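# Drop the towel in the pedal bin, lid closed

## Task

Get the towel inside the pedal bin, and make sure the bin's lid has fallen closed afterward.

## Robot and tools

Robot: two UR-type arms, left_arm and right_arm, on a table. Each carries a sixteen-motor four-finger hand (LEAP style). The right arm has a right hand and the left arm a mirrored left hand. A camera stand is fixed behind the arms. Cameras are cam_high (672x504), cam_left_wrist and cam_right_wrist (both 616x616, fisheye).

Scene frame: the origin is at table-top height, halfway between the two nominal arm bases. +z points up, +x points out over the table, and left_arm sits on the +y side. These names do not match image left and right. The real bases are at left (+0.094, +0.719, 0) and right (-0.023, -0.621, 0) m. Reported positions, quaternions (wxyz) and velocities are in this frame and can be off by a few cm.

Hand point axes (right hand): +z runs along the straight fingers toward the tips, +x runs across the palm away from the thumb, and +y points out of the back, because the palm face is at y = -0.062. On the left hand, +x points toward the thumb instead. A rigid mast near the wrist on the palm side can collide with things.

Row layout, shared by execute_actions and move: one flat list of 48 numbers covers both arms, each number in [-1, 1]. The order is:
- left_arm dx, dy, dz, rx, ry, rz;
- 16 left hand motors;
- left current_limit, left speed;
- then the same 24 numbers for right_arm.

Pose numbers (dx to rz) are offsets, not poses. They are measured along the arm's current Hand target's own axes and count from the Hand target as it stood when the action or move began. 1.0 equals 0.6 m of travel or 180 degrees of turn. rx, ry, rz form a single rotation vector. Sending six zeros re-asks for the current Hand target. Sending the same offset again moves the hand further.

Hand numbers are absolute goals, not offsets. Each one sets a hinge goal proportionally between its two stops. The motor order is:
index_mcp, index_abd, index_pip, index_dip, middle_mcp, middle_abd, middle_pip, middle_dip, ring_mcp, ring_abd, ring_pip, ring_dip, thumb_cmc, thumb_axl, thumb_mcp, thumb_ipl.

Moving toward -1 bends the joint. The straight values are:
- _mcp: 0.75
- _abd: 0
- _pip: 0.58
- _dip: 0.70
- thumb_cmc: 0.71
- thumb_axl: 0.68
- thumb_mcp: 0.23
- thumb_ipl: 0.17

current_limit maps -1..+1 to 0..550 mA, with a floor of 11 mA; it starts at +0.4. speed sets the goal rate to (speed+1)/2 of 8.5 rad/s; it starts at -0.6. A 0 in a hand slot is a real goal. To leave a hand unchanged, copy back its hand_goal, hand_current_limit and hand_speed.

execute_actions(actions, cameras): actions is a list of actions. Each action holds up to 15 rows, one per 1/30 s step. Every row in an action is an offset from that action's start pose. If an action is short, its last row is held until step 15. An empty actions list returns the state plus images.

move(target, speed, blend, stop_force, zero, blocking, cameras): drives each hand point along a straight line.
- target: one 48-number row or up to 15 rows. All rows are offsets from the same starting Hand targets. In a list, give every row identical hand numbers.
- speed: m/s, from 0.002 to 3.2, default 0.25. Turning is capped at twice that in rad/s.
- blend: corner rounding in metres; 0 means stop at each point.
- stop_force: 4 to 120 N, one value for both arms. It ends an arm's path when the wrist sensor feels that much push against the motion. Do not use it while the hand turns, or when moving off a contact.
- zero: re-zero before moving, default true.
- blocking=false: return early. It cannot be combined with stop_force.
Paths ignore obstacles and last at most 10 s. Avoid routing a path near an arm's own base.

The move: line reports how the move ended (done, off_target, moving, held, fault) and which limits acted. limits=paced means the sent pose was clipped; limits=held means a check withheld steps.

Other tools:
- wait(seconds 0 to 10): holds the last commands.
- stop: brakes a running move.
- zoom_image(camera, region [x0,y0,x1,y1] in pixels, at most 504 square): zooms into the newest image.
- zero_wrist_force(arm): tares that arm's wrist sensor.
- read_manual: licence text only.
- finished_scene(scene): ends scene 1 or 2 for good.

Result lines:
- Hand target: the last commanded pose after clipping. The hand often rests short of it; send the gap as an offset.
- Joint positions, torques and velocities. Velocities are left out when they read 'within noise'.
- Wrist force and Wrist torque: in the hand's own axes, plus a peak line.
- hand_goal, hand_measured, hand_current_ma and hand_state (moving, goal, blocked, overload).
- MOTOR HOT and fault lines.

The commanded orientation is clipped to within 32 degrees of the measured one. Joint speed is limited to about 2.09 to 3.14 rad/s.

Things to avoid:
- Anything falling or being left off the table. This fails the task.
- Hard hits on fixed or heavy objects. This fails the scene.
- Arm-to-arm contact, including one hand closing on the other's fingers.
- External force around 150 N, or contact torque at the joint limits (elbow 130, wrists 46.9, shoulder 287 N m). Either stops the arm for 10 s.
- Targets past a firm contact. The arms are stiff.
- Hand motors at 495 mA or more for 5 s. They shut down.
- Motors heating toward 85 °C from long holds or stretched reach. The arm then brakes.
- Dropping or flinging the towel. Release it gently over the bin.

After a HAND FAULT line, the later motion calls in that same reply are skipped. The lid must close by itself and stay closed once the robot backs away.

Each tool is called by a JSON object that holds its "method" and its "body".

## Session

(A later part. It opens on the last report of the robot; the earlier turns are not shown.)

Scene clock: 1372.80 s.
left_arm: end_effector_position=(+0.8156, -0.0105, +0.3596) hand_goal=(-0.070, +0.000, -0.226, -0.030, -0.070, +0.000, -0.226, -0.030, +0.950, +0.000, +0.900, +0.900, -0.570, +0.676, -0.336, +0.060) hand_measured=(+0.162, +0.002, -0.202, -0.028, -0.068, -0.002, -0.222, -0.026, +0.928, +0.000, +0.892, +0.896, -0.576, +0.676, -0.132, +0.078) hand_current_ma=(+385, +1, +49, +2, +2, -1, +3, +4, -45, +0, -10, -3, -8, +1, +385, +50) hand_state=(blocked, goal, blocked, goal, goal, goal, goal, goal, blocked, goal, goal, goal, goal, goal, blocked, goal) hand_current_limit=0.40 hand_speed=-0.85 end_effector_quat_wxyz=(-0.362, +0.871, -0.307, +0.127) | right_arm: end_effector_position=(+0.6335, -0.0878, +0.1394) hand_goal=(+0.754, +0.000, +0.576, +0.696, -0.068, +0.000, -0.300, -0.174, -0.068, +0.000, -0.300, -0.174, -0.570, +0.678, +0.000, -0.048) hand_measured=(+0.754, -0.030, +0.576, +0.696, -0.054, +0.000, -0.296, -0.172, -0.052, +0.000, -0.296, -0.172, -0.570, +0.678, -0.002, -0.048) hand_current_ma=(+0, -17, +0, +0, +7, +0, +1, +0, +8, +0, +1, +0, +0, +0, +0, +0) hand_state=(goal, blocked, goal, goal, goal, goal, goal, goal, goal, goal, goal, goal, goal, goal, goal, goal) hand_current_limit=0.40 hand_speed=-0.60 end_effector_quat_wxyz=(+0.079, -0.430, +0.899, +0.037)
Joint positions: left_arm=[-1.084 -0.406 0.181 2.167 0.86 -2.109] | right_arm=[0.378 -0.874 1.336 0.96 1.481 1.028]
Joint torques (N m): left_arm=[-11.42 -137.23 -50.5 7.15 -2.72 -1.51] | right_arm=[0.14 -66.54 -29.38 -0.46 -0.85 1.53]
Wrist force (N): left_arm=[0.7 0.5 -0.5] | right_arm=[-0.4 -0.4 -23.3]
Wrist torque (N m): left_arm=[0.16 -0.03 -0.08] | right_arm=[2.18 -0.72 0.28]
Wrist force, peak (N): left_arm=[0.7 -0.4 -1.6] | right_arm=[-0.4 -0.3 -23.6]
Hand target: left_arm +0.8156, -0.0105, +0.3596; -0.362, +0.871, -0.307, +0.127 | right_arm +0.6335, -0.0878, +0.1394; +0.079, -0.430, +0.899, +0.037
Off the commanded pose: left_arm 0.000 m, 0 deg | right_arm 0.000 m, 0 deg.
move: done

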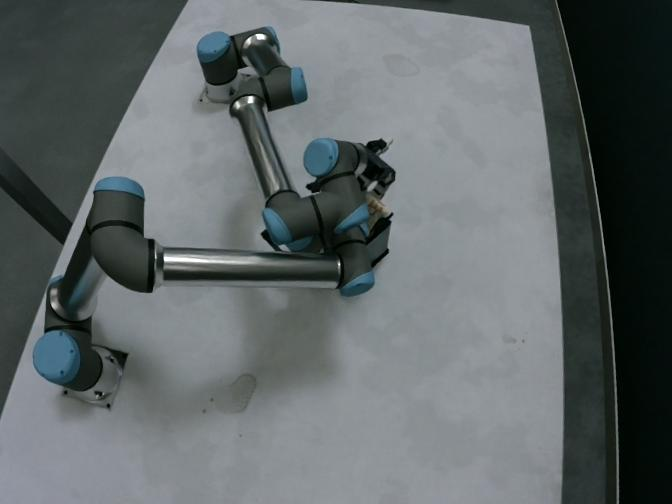

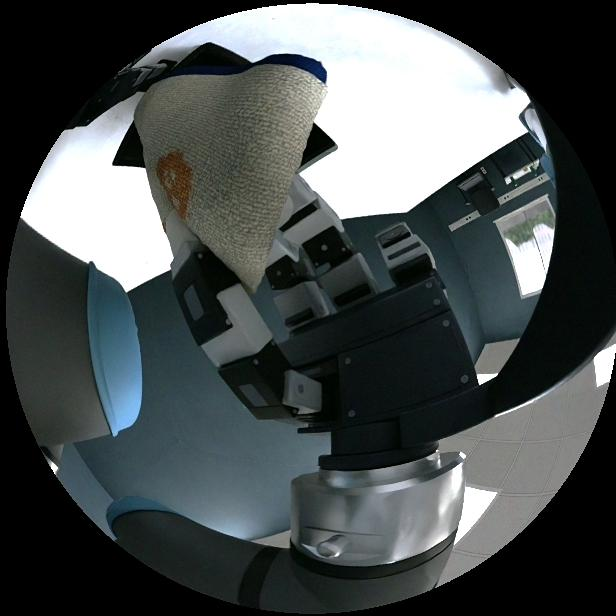

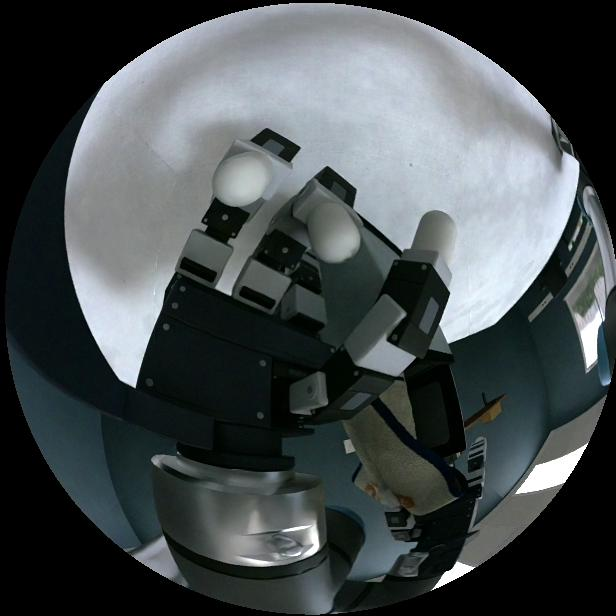

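{"method": "move", "body": {"target": [0.0033,-0.0852,-0.0808,0,0.1571,0.1571,-0.07,0,-0.226,-0.03,-0.07,0,-0.226,-0.03,0.95,0,0.9,0.9,-0.57,0.676,-0.337,0.06,0.4,-0.85,0,0,0,0,0,0,0.754,0,0.576,0.696,-0.0685,0,-0.2993,-0.1739,-0.0685,0,-0.2993,-0.1739,-0.571,0.678,0,-0.0486,0.4,-0.6], "speed": 0.12, "cameras": ["all"]}}

{"method": "zoom_image", "body": {"camera": "cam_high", "region": [310, 120, 420, 280]}}

{"method": "zoom_image", "body": {"camera": "cam_right_wrist", "region": [320, 350, 520, 570]}}

{"method": "zoom_image", "body": {"camera": "cam_left_wrist", "region": [60, 10, 440, 440]}}

Scene clock: 1564.03 s.
left_arm: end_effector_position=(+0.8183, -0.0103, +0.4300) hand_goal=(-0.070, +0.000, -0.226, -0.030, -0.070, +0.000, -0.226, -0.030, +0.950, +0.000, +0.900, +0.900, -0.570, +0.676, -0.336, +0.060) hand_measured=(+0.162, +0.002, -0.202, -0.028, -0.066, -0.002, -0.222, -0.026, +0.928, +0.000, +0.892, +0.896, -0.576, +0.676, -0.132, +0.078) hand_current_ma=(+385, +1, +49, +2, +4, -1, +3, +4, -45, +0, -10, -3, -8, +1, +385, +50) hand_state=(blocked, goal, blocked, goal, goal, goal, goal, goal, blocked, goal, goal, goal, goal, goal, blocked, goal) hand_current_limit=0.40 hand_speed=-0.85 end_effector_quat_wxyz=(-0.296, +0.714, -0.586, +0.243) | right_arm: end_effector_position=(+0.6335, -0.0878, +0.1394) hand_goal=(+0.754, +0.000, +0.576, +0.696, -0.068, +0.000, -0.300, -0.174, -0.068, +0.000, -0.300, -0.174, -0.570, +0.678, +0.000, -0.048) hand_measured=(+0.754, -0.030, +0.576, +0.696, -0.054, +0.000, -0.296, -0.172, -0.052, +0.000, -0.296, -0.172, -0.570, +0.678, -0.002, -0.048) hand_current_ma=(+0, -17, +0, +0, +7, +0, +1, +0, +8, +0, +1, +0, +0, +0, +0, +0) hand_state=(goal, blocked, goal, goal, goal, goal, goal, goal, goal, goal, goal, goal, goal, goal, goal, goal) hand_current_limit=0.40 hand_speed=-0.60 end_effector_quat_wxyz=(+0.079, -0.430, +0.899, +0.037)
Joint positions: left_arm=[-1.069 -0.613 0.318 1.567 0.832 -1.139] | right_arm=[0.378 -0.874 1.336 0.96 1.481 1.028]
Joint torques (N m): left_arm=[-10.08 -104 -46.71 5.93 -2.83 -0.89] | right_arm=[1.46 -64.72 -28.44 -0.23 -0.66 2.13]
Wrist force (N): left_arm=[0.9 1.2 -0.3] | right_arm=[0.0 -0.1 -19.5]
Wrist torque (N m): left_arm=[0.15 -0.03 0.08] | right_arm=[1.92 -0.69 0.31]
Wrist force, peak (N): left_arm=[0.8 1.5 -0.4] | right_arm=[-0.1 0.2 -23.5]
Hand target: left_arm +0.8183, -0.0104, +0.4300; -0.296, +0.714, -0.586, +0.243 | right_arm +0.6335, -0.0878, +0.1394; +0.079, -0.430, +0.899, +0.037
Off the commanded pose: left_arm 0.000 m, 0 deg | right_arm 0.000 m, 0 deg.
move: done

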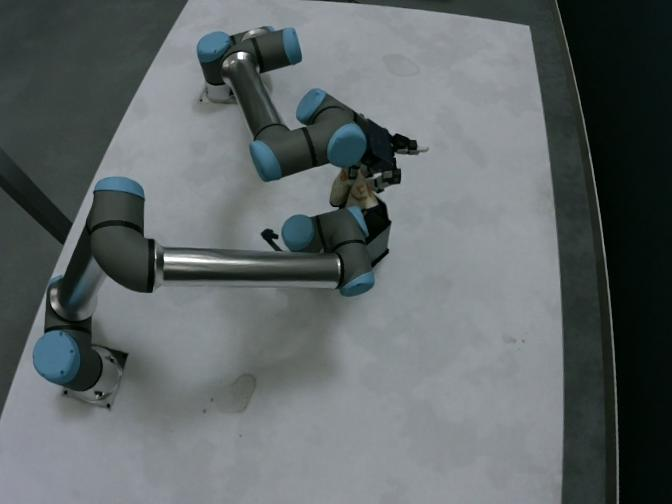

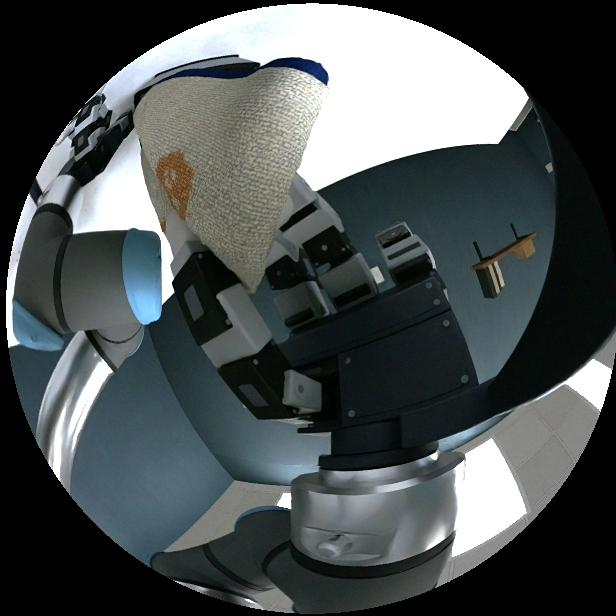

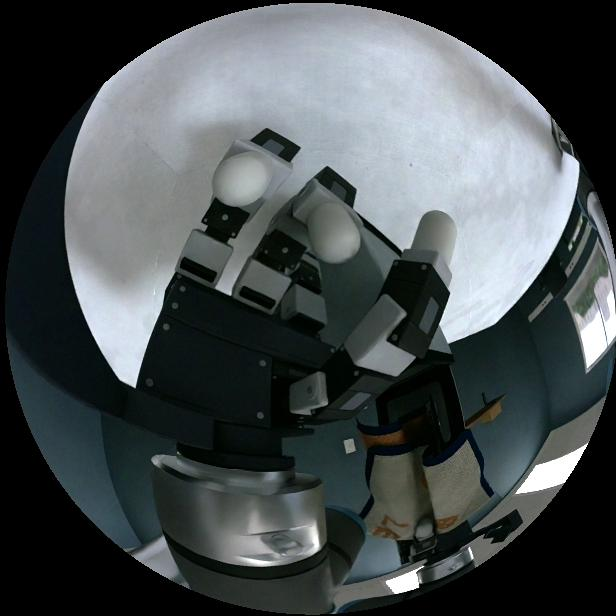

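Scaled by 3.150.

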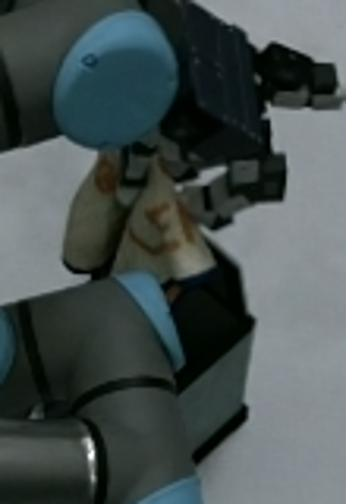

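Scaled by 2.291 from the camera's 616x616 image, which has a finer 880x880 frame.

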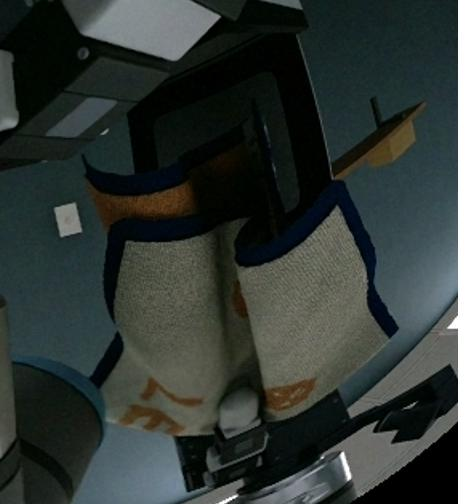

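Scaled by 1.172 from the camera's 616x616 image, which has a finer 880x880 frame.

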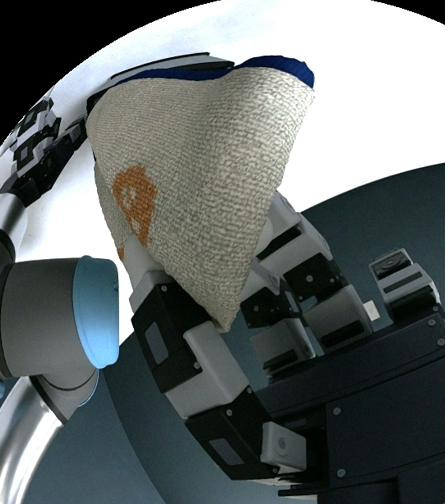

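{"method": "move", "body": {"target": [0,0.0837,0.0837,0,0,0,-0.07,0,-0.226,-0.03,-0.07,0,-0.226,-0.03,0.95,0,0.9,0.9,-0.57,0.676,-0.337,0.06,0.4,-0.85,0,0,0,0,0,0,0.754,0,0.576,0.696,-0.0685,0,-0.2993,-0.1739,-0.0685,0,-0.2993,-0.1739,-0.571,0.678,0,-0.0486,0.4,-0.6], "speed": 0.06, "stop_force": 8, "cameras": ["all"]}}

{"method": "zoom_image", "body": {"camera": "cam_high", "region": [310, 120, 420, 280]}}

{"method": "zoom_image", "body": {"camera": "cam_right_wrist", "region": [320, 350, 520, 570]}}

{"method": "zoom_image", "body": {"camera": "cam_left_wrist", "region": [60, 10, 440, 440]}}

Scene clock: 1621.00 s.
left_arm: end_effector_position=(+0.8183, -0.0103, +0.3737) hand_goal=(-0.070, +0.000, -0.226, -0.030, -0.070, +0.000, -0.226, -0.030, +0.950, +0.000, +0.900, +0.900, -0.570, +0.676, -0.336, +0.060) hand_measured=(+0.140, +0.012, -0.200, -0.026, -0.064, -0.002, -0.222, -0.026, +0.928, +0.000, +0.892, +0.896, -0.582, +0.676, -0.132, +0.086) hand_current_ma=(+385, +17, +53, +5, +7, -1, +3, +4, -45, +0, -10, -3, -21, -1, +385, +82) hand_state=(blocked, goal, blocked, goal, goal, goal, goal, goal, blocked, goal, goal, goal, goal, goal, blocked, blocked) hand_current_limit=0.40 hand_speed=-0.85 end_effector_quat_wxyz=(-0.296, +0.714, -0.586, +0.243) | right_arm: end_effector_position=(+0.6335, -0.0878, +0.1394) hand_goal=(+0.754, +0.000, +0.576, +0.696, -0.068, +0.000, -0.300, -0.174, -0.068, +0.000, -0.300, -0.174, -0.570, +0.678, +0.000, -0.048) hand_measured=(+0.754, -0.030, +0.576, +0.696, -0.054, +0.000, -0.296, -0.172, -0.052, +0.000, -0.296, -0.172, -0.570, +0.678, -0.002, -0.048) hand_current_ma=(+0, -17, +0, +0, +7, +0, +1, +0, +8, +0, +1, +0, +0, +0, +0, +0) hand_state=(goal, blocked, goal, goal, goal, goal, goal, goal, goal, goal, goal, goal, goal, goal, goal, goal) hand_current_limit=0.40 hand_speed=-0.60 end_effector_quat_wxyz=(+0.079, -0.430, +0.899, +0.037)
Joint positions: left_arm=[-1.069 -0.663 0.513 1.421 0.832 -1.139] | right_arm=[0.378 -0.874 1.336 0.96 1.481 1.028]
Joint torques (N m): left_arm=[3.17 -102.43 -36.43 0.7 -0.3 1.2] | right_arm=[1.01 -66.08 -28.19 0.06 -0.1 2.33]
Wrist force (N): left_arm=[1.0 1.1 -0.6] | right_arm=[0.5 -0.5 -20.0]
Wrist torque (N m): left_arm=[0.16 -0.05 0.05] | right_arm=[1.92 -0.71 0.35]
Wrist force, peak (N): left_arm=[5.8 -10.0 -12.8] | right_arm=[-0.1 -0.5 -25.1]
Hand target: left_arm +0.8183, -0.0103, +0.3737; -0.296, +0.714, -0.586, +0.243 (not the last commanded pose) | right_arm +0.6335, -0.0878, +0.1394; +0.079, -0.430, +0.899, +0.037
Off the commanded pose: left_arm 0.015 m, 0 deg | right_arm 0.000 m, 0 deg.
move: contact (left_arm)

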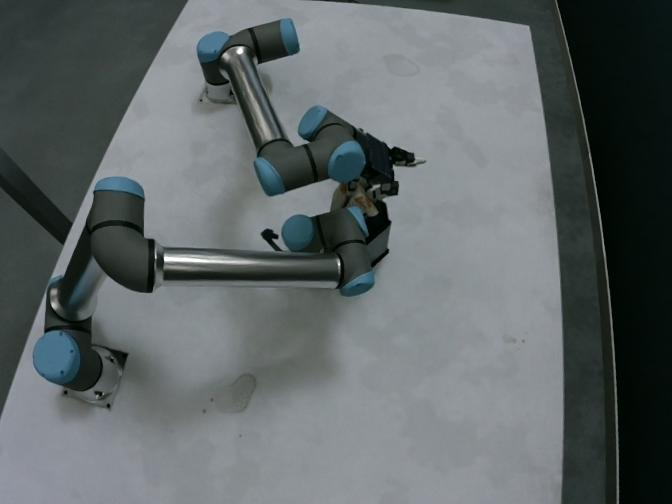

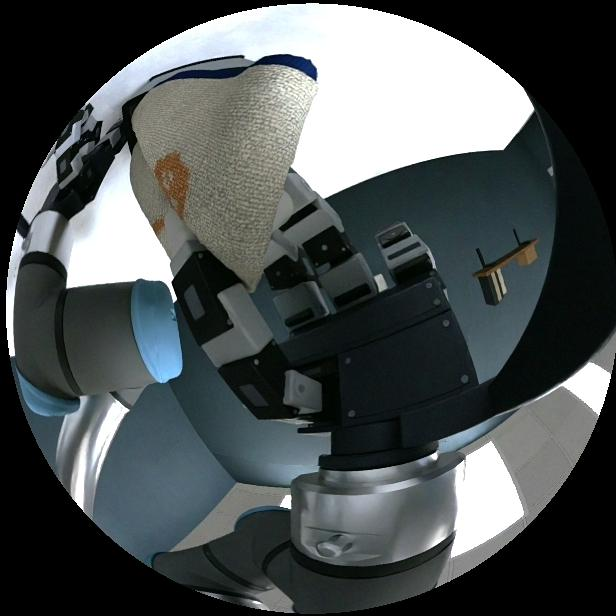

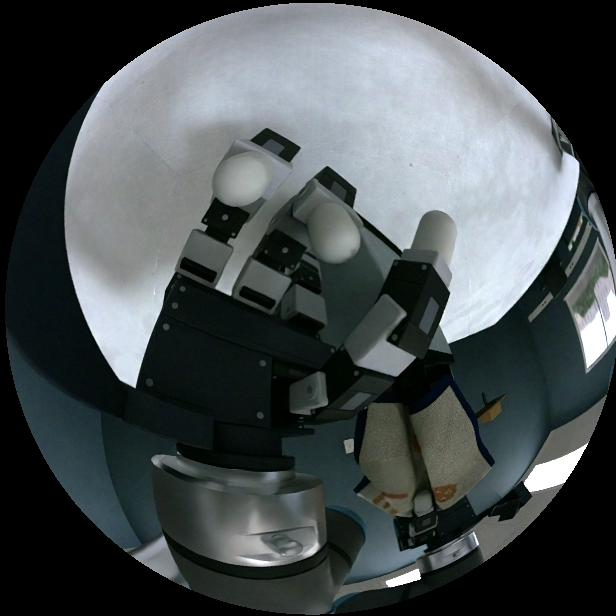

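Scaled by 3.150.

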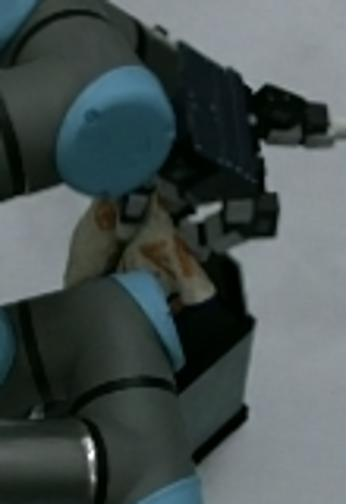

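Scaled by 2.291 from the camera's 616x616 image, which has a finer 880x880 frame.

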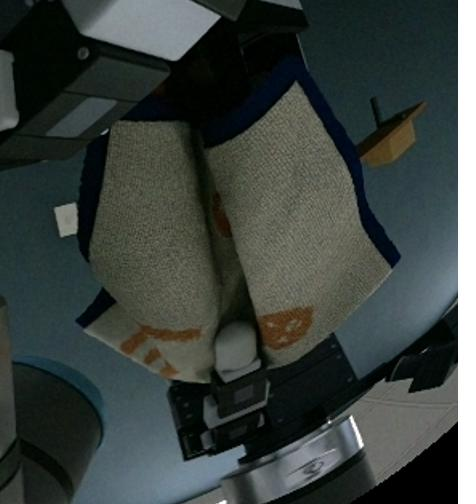

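Scaled by 1.172 from the camera's 616x616 image, which has a finer 880x880 frame.

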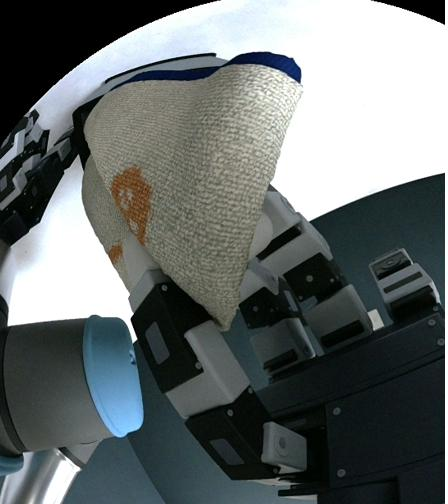

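{"method": "move", "body": {"target": [0,0,0,0,0,0,-0.07,0,-0.226,-0.03,-0.07,0,-0.226,-0.03,0.95,0,0.9,0.9,-0.57,0.676,0.2247,0.1676,0.4,-0.6,0,0,0,0,0,0,0.754,0,0.576,0.696,-0.0685,0,-0.2993,-0.1739,-0.0685,0,-0.2993,-0.1739,-0.571,0.678,0,-0.0486,0.4,-0.6], "speed": 0.06, "cameras": ["all"]}}

{"method": "zoom_image", "body": {"camera": "cam_high", "region": [310, 120, 420, 280]}}

{"method": "zoom_image", "body": {"camera": "cam_right_wrist", "region": [320, 350, 520, 570]}}

{"method": "zoom_image", "body": {"camera": "cam_left_wrist", "region": [60, 10, 440, 440]}}

Scene clock: 1681.47 s.
left_arm: end_effector_position=(+0.8183, -0.0103, +0.3737) hand_goal=(-0.070, +0.000, -0.226, -0.030, -0.070, +0.000, -0.226, -0.030, +0.950, +0.000, +0.900, +0.900, -0.570, +0.676, +0.224, +0.168) hand_measured=(-0.060, +0.002, -0.218, -0.026, -0.064, -0.002, -0.222, -0.026, +0.928, +0.000, +0.892, +0.896, -0.574, +0.676, +0.216, +0.168) hand_current_ma=(+16, +2, +11, +3, +7, -1, +3, +4, -45, +0, -10, -3, -4, -1, -17, +0) hand_state=(goal, goal, goal, goal, goal, goal, goal, goal, blocked, goal, goal, goal, goal, goal, goal, goal) hand_current_limit=0.40 hand_speed=-0.60 end_effector_quat_wxyz=(-0.296, +0.714, -0.586, +0.243) | right_arm: end_effector_position=(+0.6335, -0.0878, +0.1394) hand_goal=(+0.754, +0.000, +0.576, +0.696, -0.068, +0.000, -0.300, -0.174, -0.068, +0.000, -0.300, -0.174, -0.570, +0.678, +0.000, -0.048) hand_measured=(+0.754, -0.030, +0.576, +0.696, -0.054, +0.000, -0.296, -0.172, -0.052, +0.000, -0.296, -0.172, -0.570, +0.678, -0.002, -0.048) hand_current_ma=(+0, -17, +0, +0, +7, +0, +1, +0, +8, +0, +1, +0, +0, +0, +0, +0) hand_state=(goal, blocked, goal, goal, goal, goal, goal, goal, goal, goal, goal, goal, goal, goal, goal, goal) hand_current_limit=0.40 hand_speed=-0.60 end_effector_quat_wxyz=(+0.079, -0.430, +0.899, +0.037)
Joint positions: left_arm=[-1.069 -0.663 0.513 1.421 0.832 -1.139] | right_arm=[0.378 -0.874 1.336 0.96 1.481 1.028]
Joint torques (N m): left_arm=[-8.59 -102.3 -36.68 1.13 -0.62 -1.37] | right_arm=[2.76 -65.41 -27.37 0 -0.36 1.77]
Wrist force (N): left_arm=[0.9 0.6 -0.6] | right_arm=[-0.2 -0.3 -21.0]
Wrist torque (N m): left_arm=[0.11 -0.04 0.05] | right_arm=[2.02 -0.68 0.30]
Wrist force, peak (N): left_arm=[1.2 1.5 -0.3] | right_arm=[0.2 -0.5 -21.2]
Hand target: left_arm +0.8183, -0.0103, +0.3737; -0.296, +0.714, -0.586, +0.243 | right_arm +0.6335, -0.0878, +0.1394; +0.079, -0.430, +0.899, +0.037
Off the commanded pose: left_arm 0.000 m, 0 deg | right_arm 0.000 m, 0 deg.
move: done

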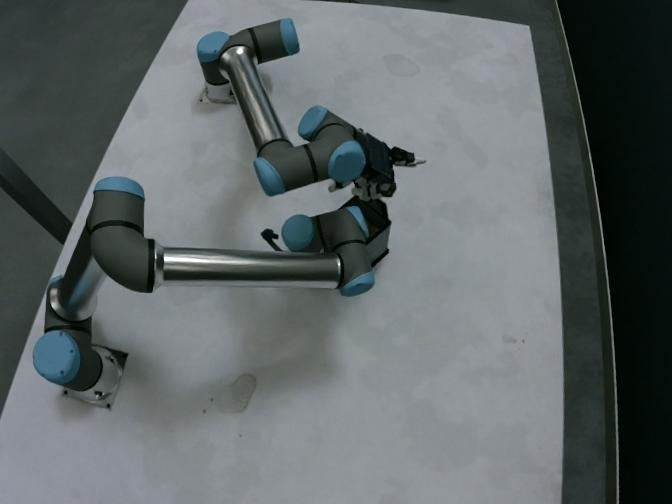

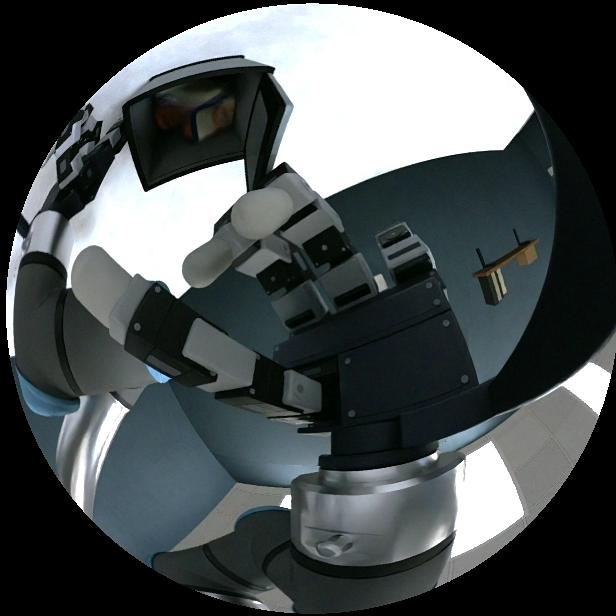

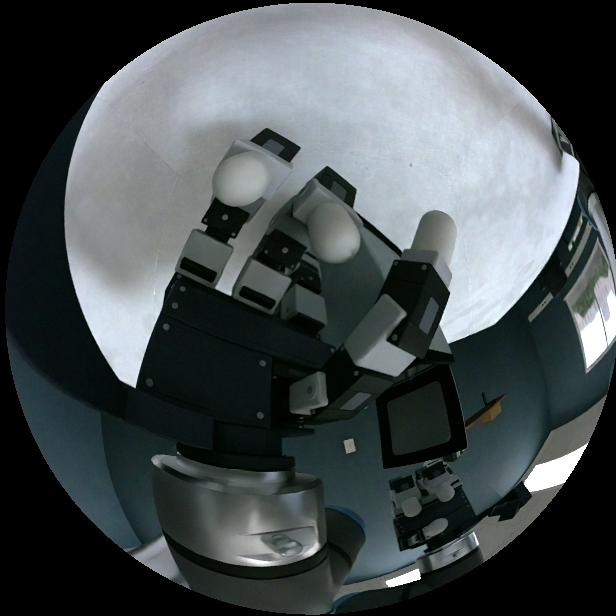

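Scaled by 3.150.

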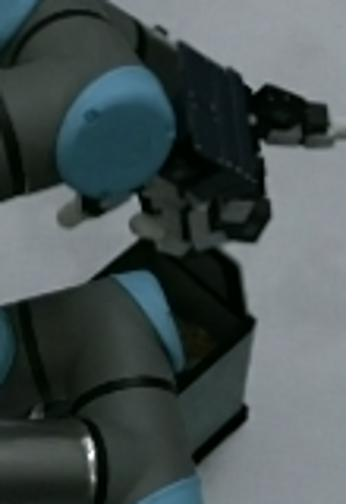

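Scaled by 2.291 from the camera's 616x616 image, which has a finer 880x880 frame.

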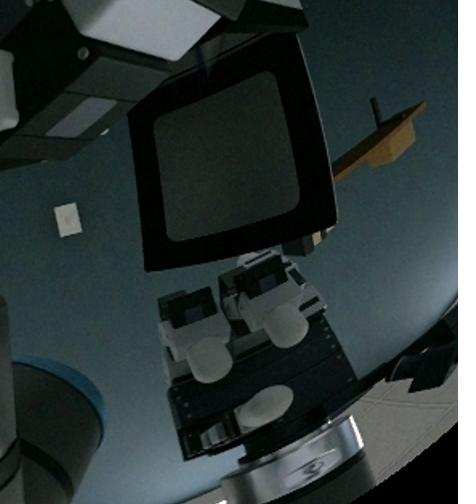

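Scaled by 1.172 from the camera's 616x616 image, which has a finer 880x880 frame.

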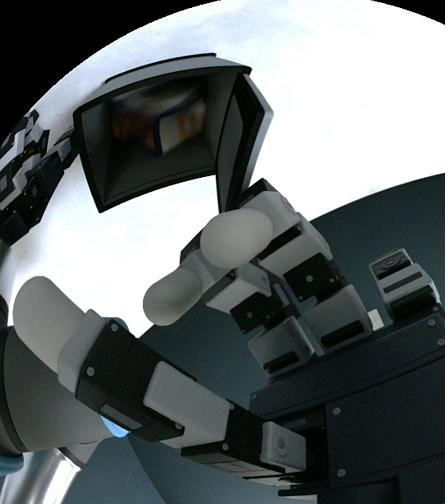

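{"method": "move", "body": {"target": [0,-0.1768,-0.1768,0,0,0,-0.07,0,-0.226,-0.03,-0.07,0,-0.226,-0.03,0.95,0,0.9,0.9,-0.57,0.676,0.2247,0.1676,0.1,-0.6,0,0,0,0,0,0,0.754,0,0.576,0.696,-0.0685,0,-0.2993,-0.1739,-0.0685,0,-0.2993,-0.1739,-0.571,0.678,0,-0.0486,0.4,-0.6], "speed": 0.15}}

{"method": "move", "body": {"target": [0,0,0,0,0,0,-0.07,0,-0.226,-0.03,-0.07,0,-0.226,-0.03,0.95,0,0.9,0.9,-0.57,0.676,0.2247,0.1676,0.1,-0.6,-0.0174,0,-0.0985,0,0,0,0.754,0,0.576,0.696,-0.0685,0,-0.2993,-0.1739,-0.0685,0,-0.2993,-0.1739,-0.571,0.678,0,-0.0486,0.4,-0.6], "speed": 0.02, "cameras": ["all"]}}

{"method": "zoom_image", "body": {"camera": "cam_high", "region": [310, 120, 420, 280]}}

{"method": "zoom_image", "body": {"camera": "cam_left_wrist", "region": [60, 10, 440, 440]}}

Scene clock: 1696.70 s.
left_arm: end_effector_position=(+0.8167, -0.0089, +0.5223) hand_goal=(-0.070, +0.000, -0.226, -0.030, -0.070, +0.000, -0.226, -0.030, +0.950, +0.000, +0.900, +0.900, -0.570, +0.676, +0.224, +0.168) hand_measured=(-0.062, +0.002, -0.218, -0.026, -0.064, -0.002, -0.222, -0.026, +0.928, +0.000, +0.894, +0.898, -0.574, +0.676, +0.216, +0.168) hand_current_ma=(+11, +2, +10, +3, +7, -1, +3, +4, -45, +0, -9, -3, -4, -1, -14, +0) hand_state=(goal, goal, goal, goal, goal, goal, goal, goal, blocked, goal, goal, goal, goal, goal, goal, goal) hand_current_limit=0.10 hand_speed=-0.60 end_effector_quat_wxyz=(-0.293, +0.703, -0.576, +0.298) | right_arm: end_effector_position=(+0.6335, -0.0878, +0.1394) hand_goal=(+0.754, +0.000, +0.576, +0.696, -0.068, +0.000, -0.300, -0.174, -0.068, +0.000, -0.300, -0.174, -0.570, +0.678, +0.000, -0.048) hand_measured=(+0.754, -0.030, +0.576, +0.696, -0.054, +0.000, -0.296, -0.172, -0.052, +0.000, -0.296, -0.172, -0.570, +0.678, -0.002, -0.048) hand_current_ma=(+0, -17, +0, +0, +7, +0, +1, +0, +8, +0, +1, +0, +0, +0, +0, +0) hand_state=(goal, blocked, goal, goal, goal, goal, goal, goal, goal, goal, goal, goal, goal, goal, goal, goal) hand_current_limit=0.40 hand_speed=-0.60 end_effector_quat_wxyz=(+0.079, -0.430, +0.899, +0.037)
Joint positions: left_arm=[-1.077 -0.563 0.035 1.664 0.801 -1.09] | right_arm=[0.378 -0.874 1.336 0.96 1.481 1.028]
Joint torques (N m): left_arm=[7.44 -106.15 -42.2 5.58 0.84 -2.14] | right_arm=[3.2 -65.29 -27.72 0.07 -0.37 2.02]
Wrist force (N): left_arm=[0.8 1.0 -0.9] | right_arm=[0.1 -0.2 -20.9]
Wrist torque (N m): left_arm=[0.19 -0.03 -0.06] | right_arm=[2.02 -0.70 0.33]
Wrist force, peak (N): left_arm=[1.2 2.4 0.9] | right_arm=[0.0 -0.4 -21.2]
Hand target: left_arm +0.8182, -0.0105, +0.5237; -0.296, +0.714, -0.586, +0.243 | right_arm +0.6335, -0.0878, +0.1394; +0.079, -0.430, +0.899, +0.037
Off the commanded pose: left_arm 0.003 m, 7 deg | right_arm 0.000 m, 0 deg.
elbow stopped short (left arm): the move would have taken joint 3 (elbow) straighter than the controller allows.
move: off_target (left_arm)

Scene clock: 1699.93 s.
left_arm: end_effector_position=(+0.8167, -0.0088, +0.5224) hand_goal=(-0.070, +0.000, -0.226, -0.030, -0.070, +0.000, -0.226, -0.030, +0.950, +0.000, +0.900, +0.900, -0.570, +0.676, +0.224, +0.168) hand_measured=(-0.062, +0.002, -0.218, -0.026, -0.064, -0.002, -0.222, -0.026, +0.928, +0.000, +0.894, +0.898, -0.574, +0.676, +0.216, +0.168) hand_current_ma=(+11, +2, +10, +3, +7, -1, +3, +4, -45, +0, -9, -3, -4, -1, -14, +0) hand_state=(goal, goal, goal, goal, goal, goal, goal, goal, blocked, goal, goal, goal, goal, goal, goal, goal) hand_current_limit=0.10 hand_speed=-0.60 end_effector_quat_wxyz=(-0.293, +0.703, -0.575, +0.298) | right_arm: end_effector_position=(+0.6334, -0.0877, +0.1996) hand_goal=(+0.754, +0.000, +0.576, +0.696, -0.068, +0.000, -0.300, -0.174, -0.068, +0.000, -0.300, -0.174, -0.570, +0.678, +0.000, -0.048) hand_measured=(+0.754, +0.002, +0.576, +0.696, -0.054, +0.000, -0.296, -0.172, -0.052, +0.000, -0.296, -0.172, -0.570, +0.678, -0.002, -0.048) hand_current_ma=(+0, +0, +0, +0, +7, +0, +1, +0, +8, +0, +1, +0, +0, +0, +0, +0) hand_state=(goal, goal, goal, goal, goal, goal, goal, goal, goal, goal, goal, goal, goal, goal, goal, goal) hand_current_limit=0.40 hand_speed=-0.60 end_effector_quat_wxyz=(+0.079, -0.430, +0.899, +0.037)
Joint positions: left_arm=[-1.077 -0.563 0.035 1.664 0.801 -1.09] | right_arm=[0.378 -0.916 1.292 1.045 1.481 1.028]
Joint torques (N m): left_arm=[8.6 -120.66 -45.44 5.61 -0.93 -3.03] | right_arm=[12.8 -84.95 -43.61 2.89 1.61 2.32]
Wrist force (N): left_arm=[0.9 1.2 -0.8] | right_arm=[0.4 0.5 -0.9]
Wrist torque (N m): left_arm=[0.20 -0.04 -0.01] | right_arm=[0.48 -0.32 0.35]
Wrist force, peak (N): left_arm=[1.2 1.2 -0.8] | right_arm=[-0.1 -0.2 -21.0]
Hand target: left_arm +0.8182, -0.0105, +0.5237; -0.296, +0.714, -0.586, +0.243 | right_arm +0.6334, -0.0877, +0.1994; +0.079, -0.430, +0.899, +0.037
Off the commanded pose: left_arm 0.003 m, 7 deg | right_arm 0.000 m, 0 deg.
elbow stopped short (left arm): the move would have taken joint 3 (elbow) straighter than the controller allows.
move: off_target (left_arm)

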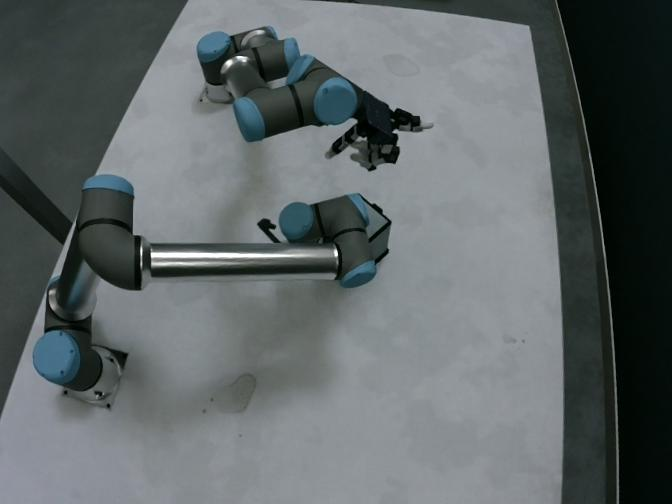

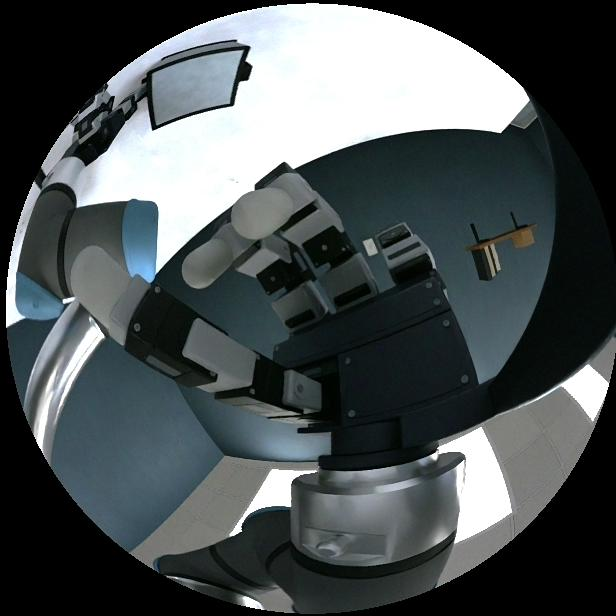

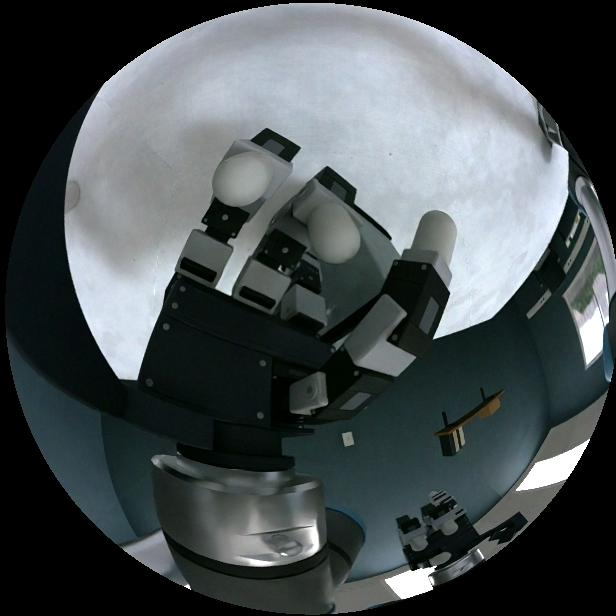

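Scaled by 3.150.

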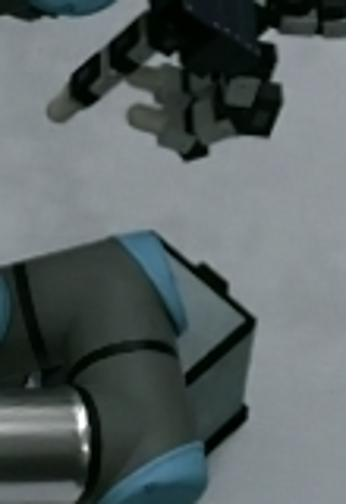

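Scaled by 1.172 from the camera's 616x616 image, which has a finer 880x880 frame.

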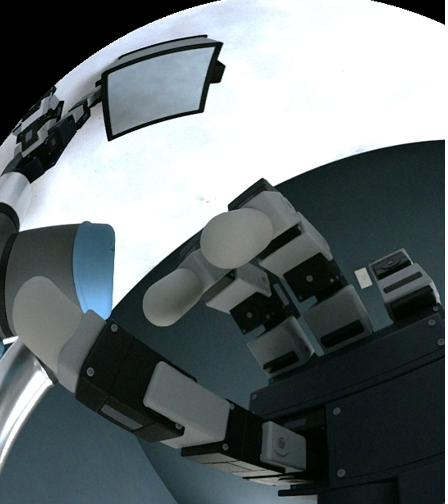

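{"method": "finished_scene", "body": {"scene": 2}}

The scene is finished: the task was done.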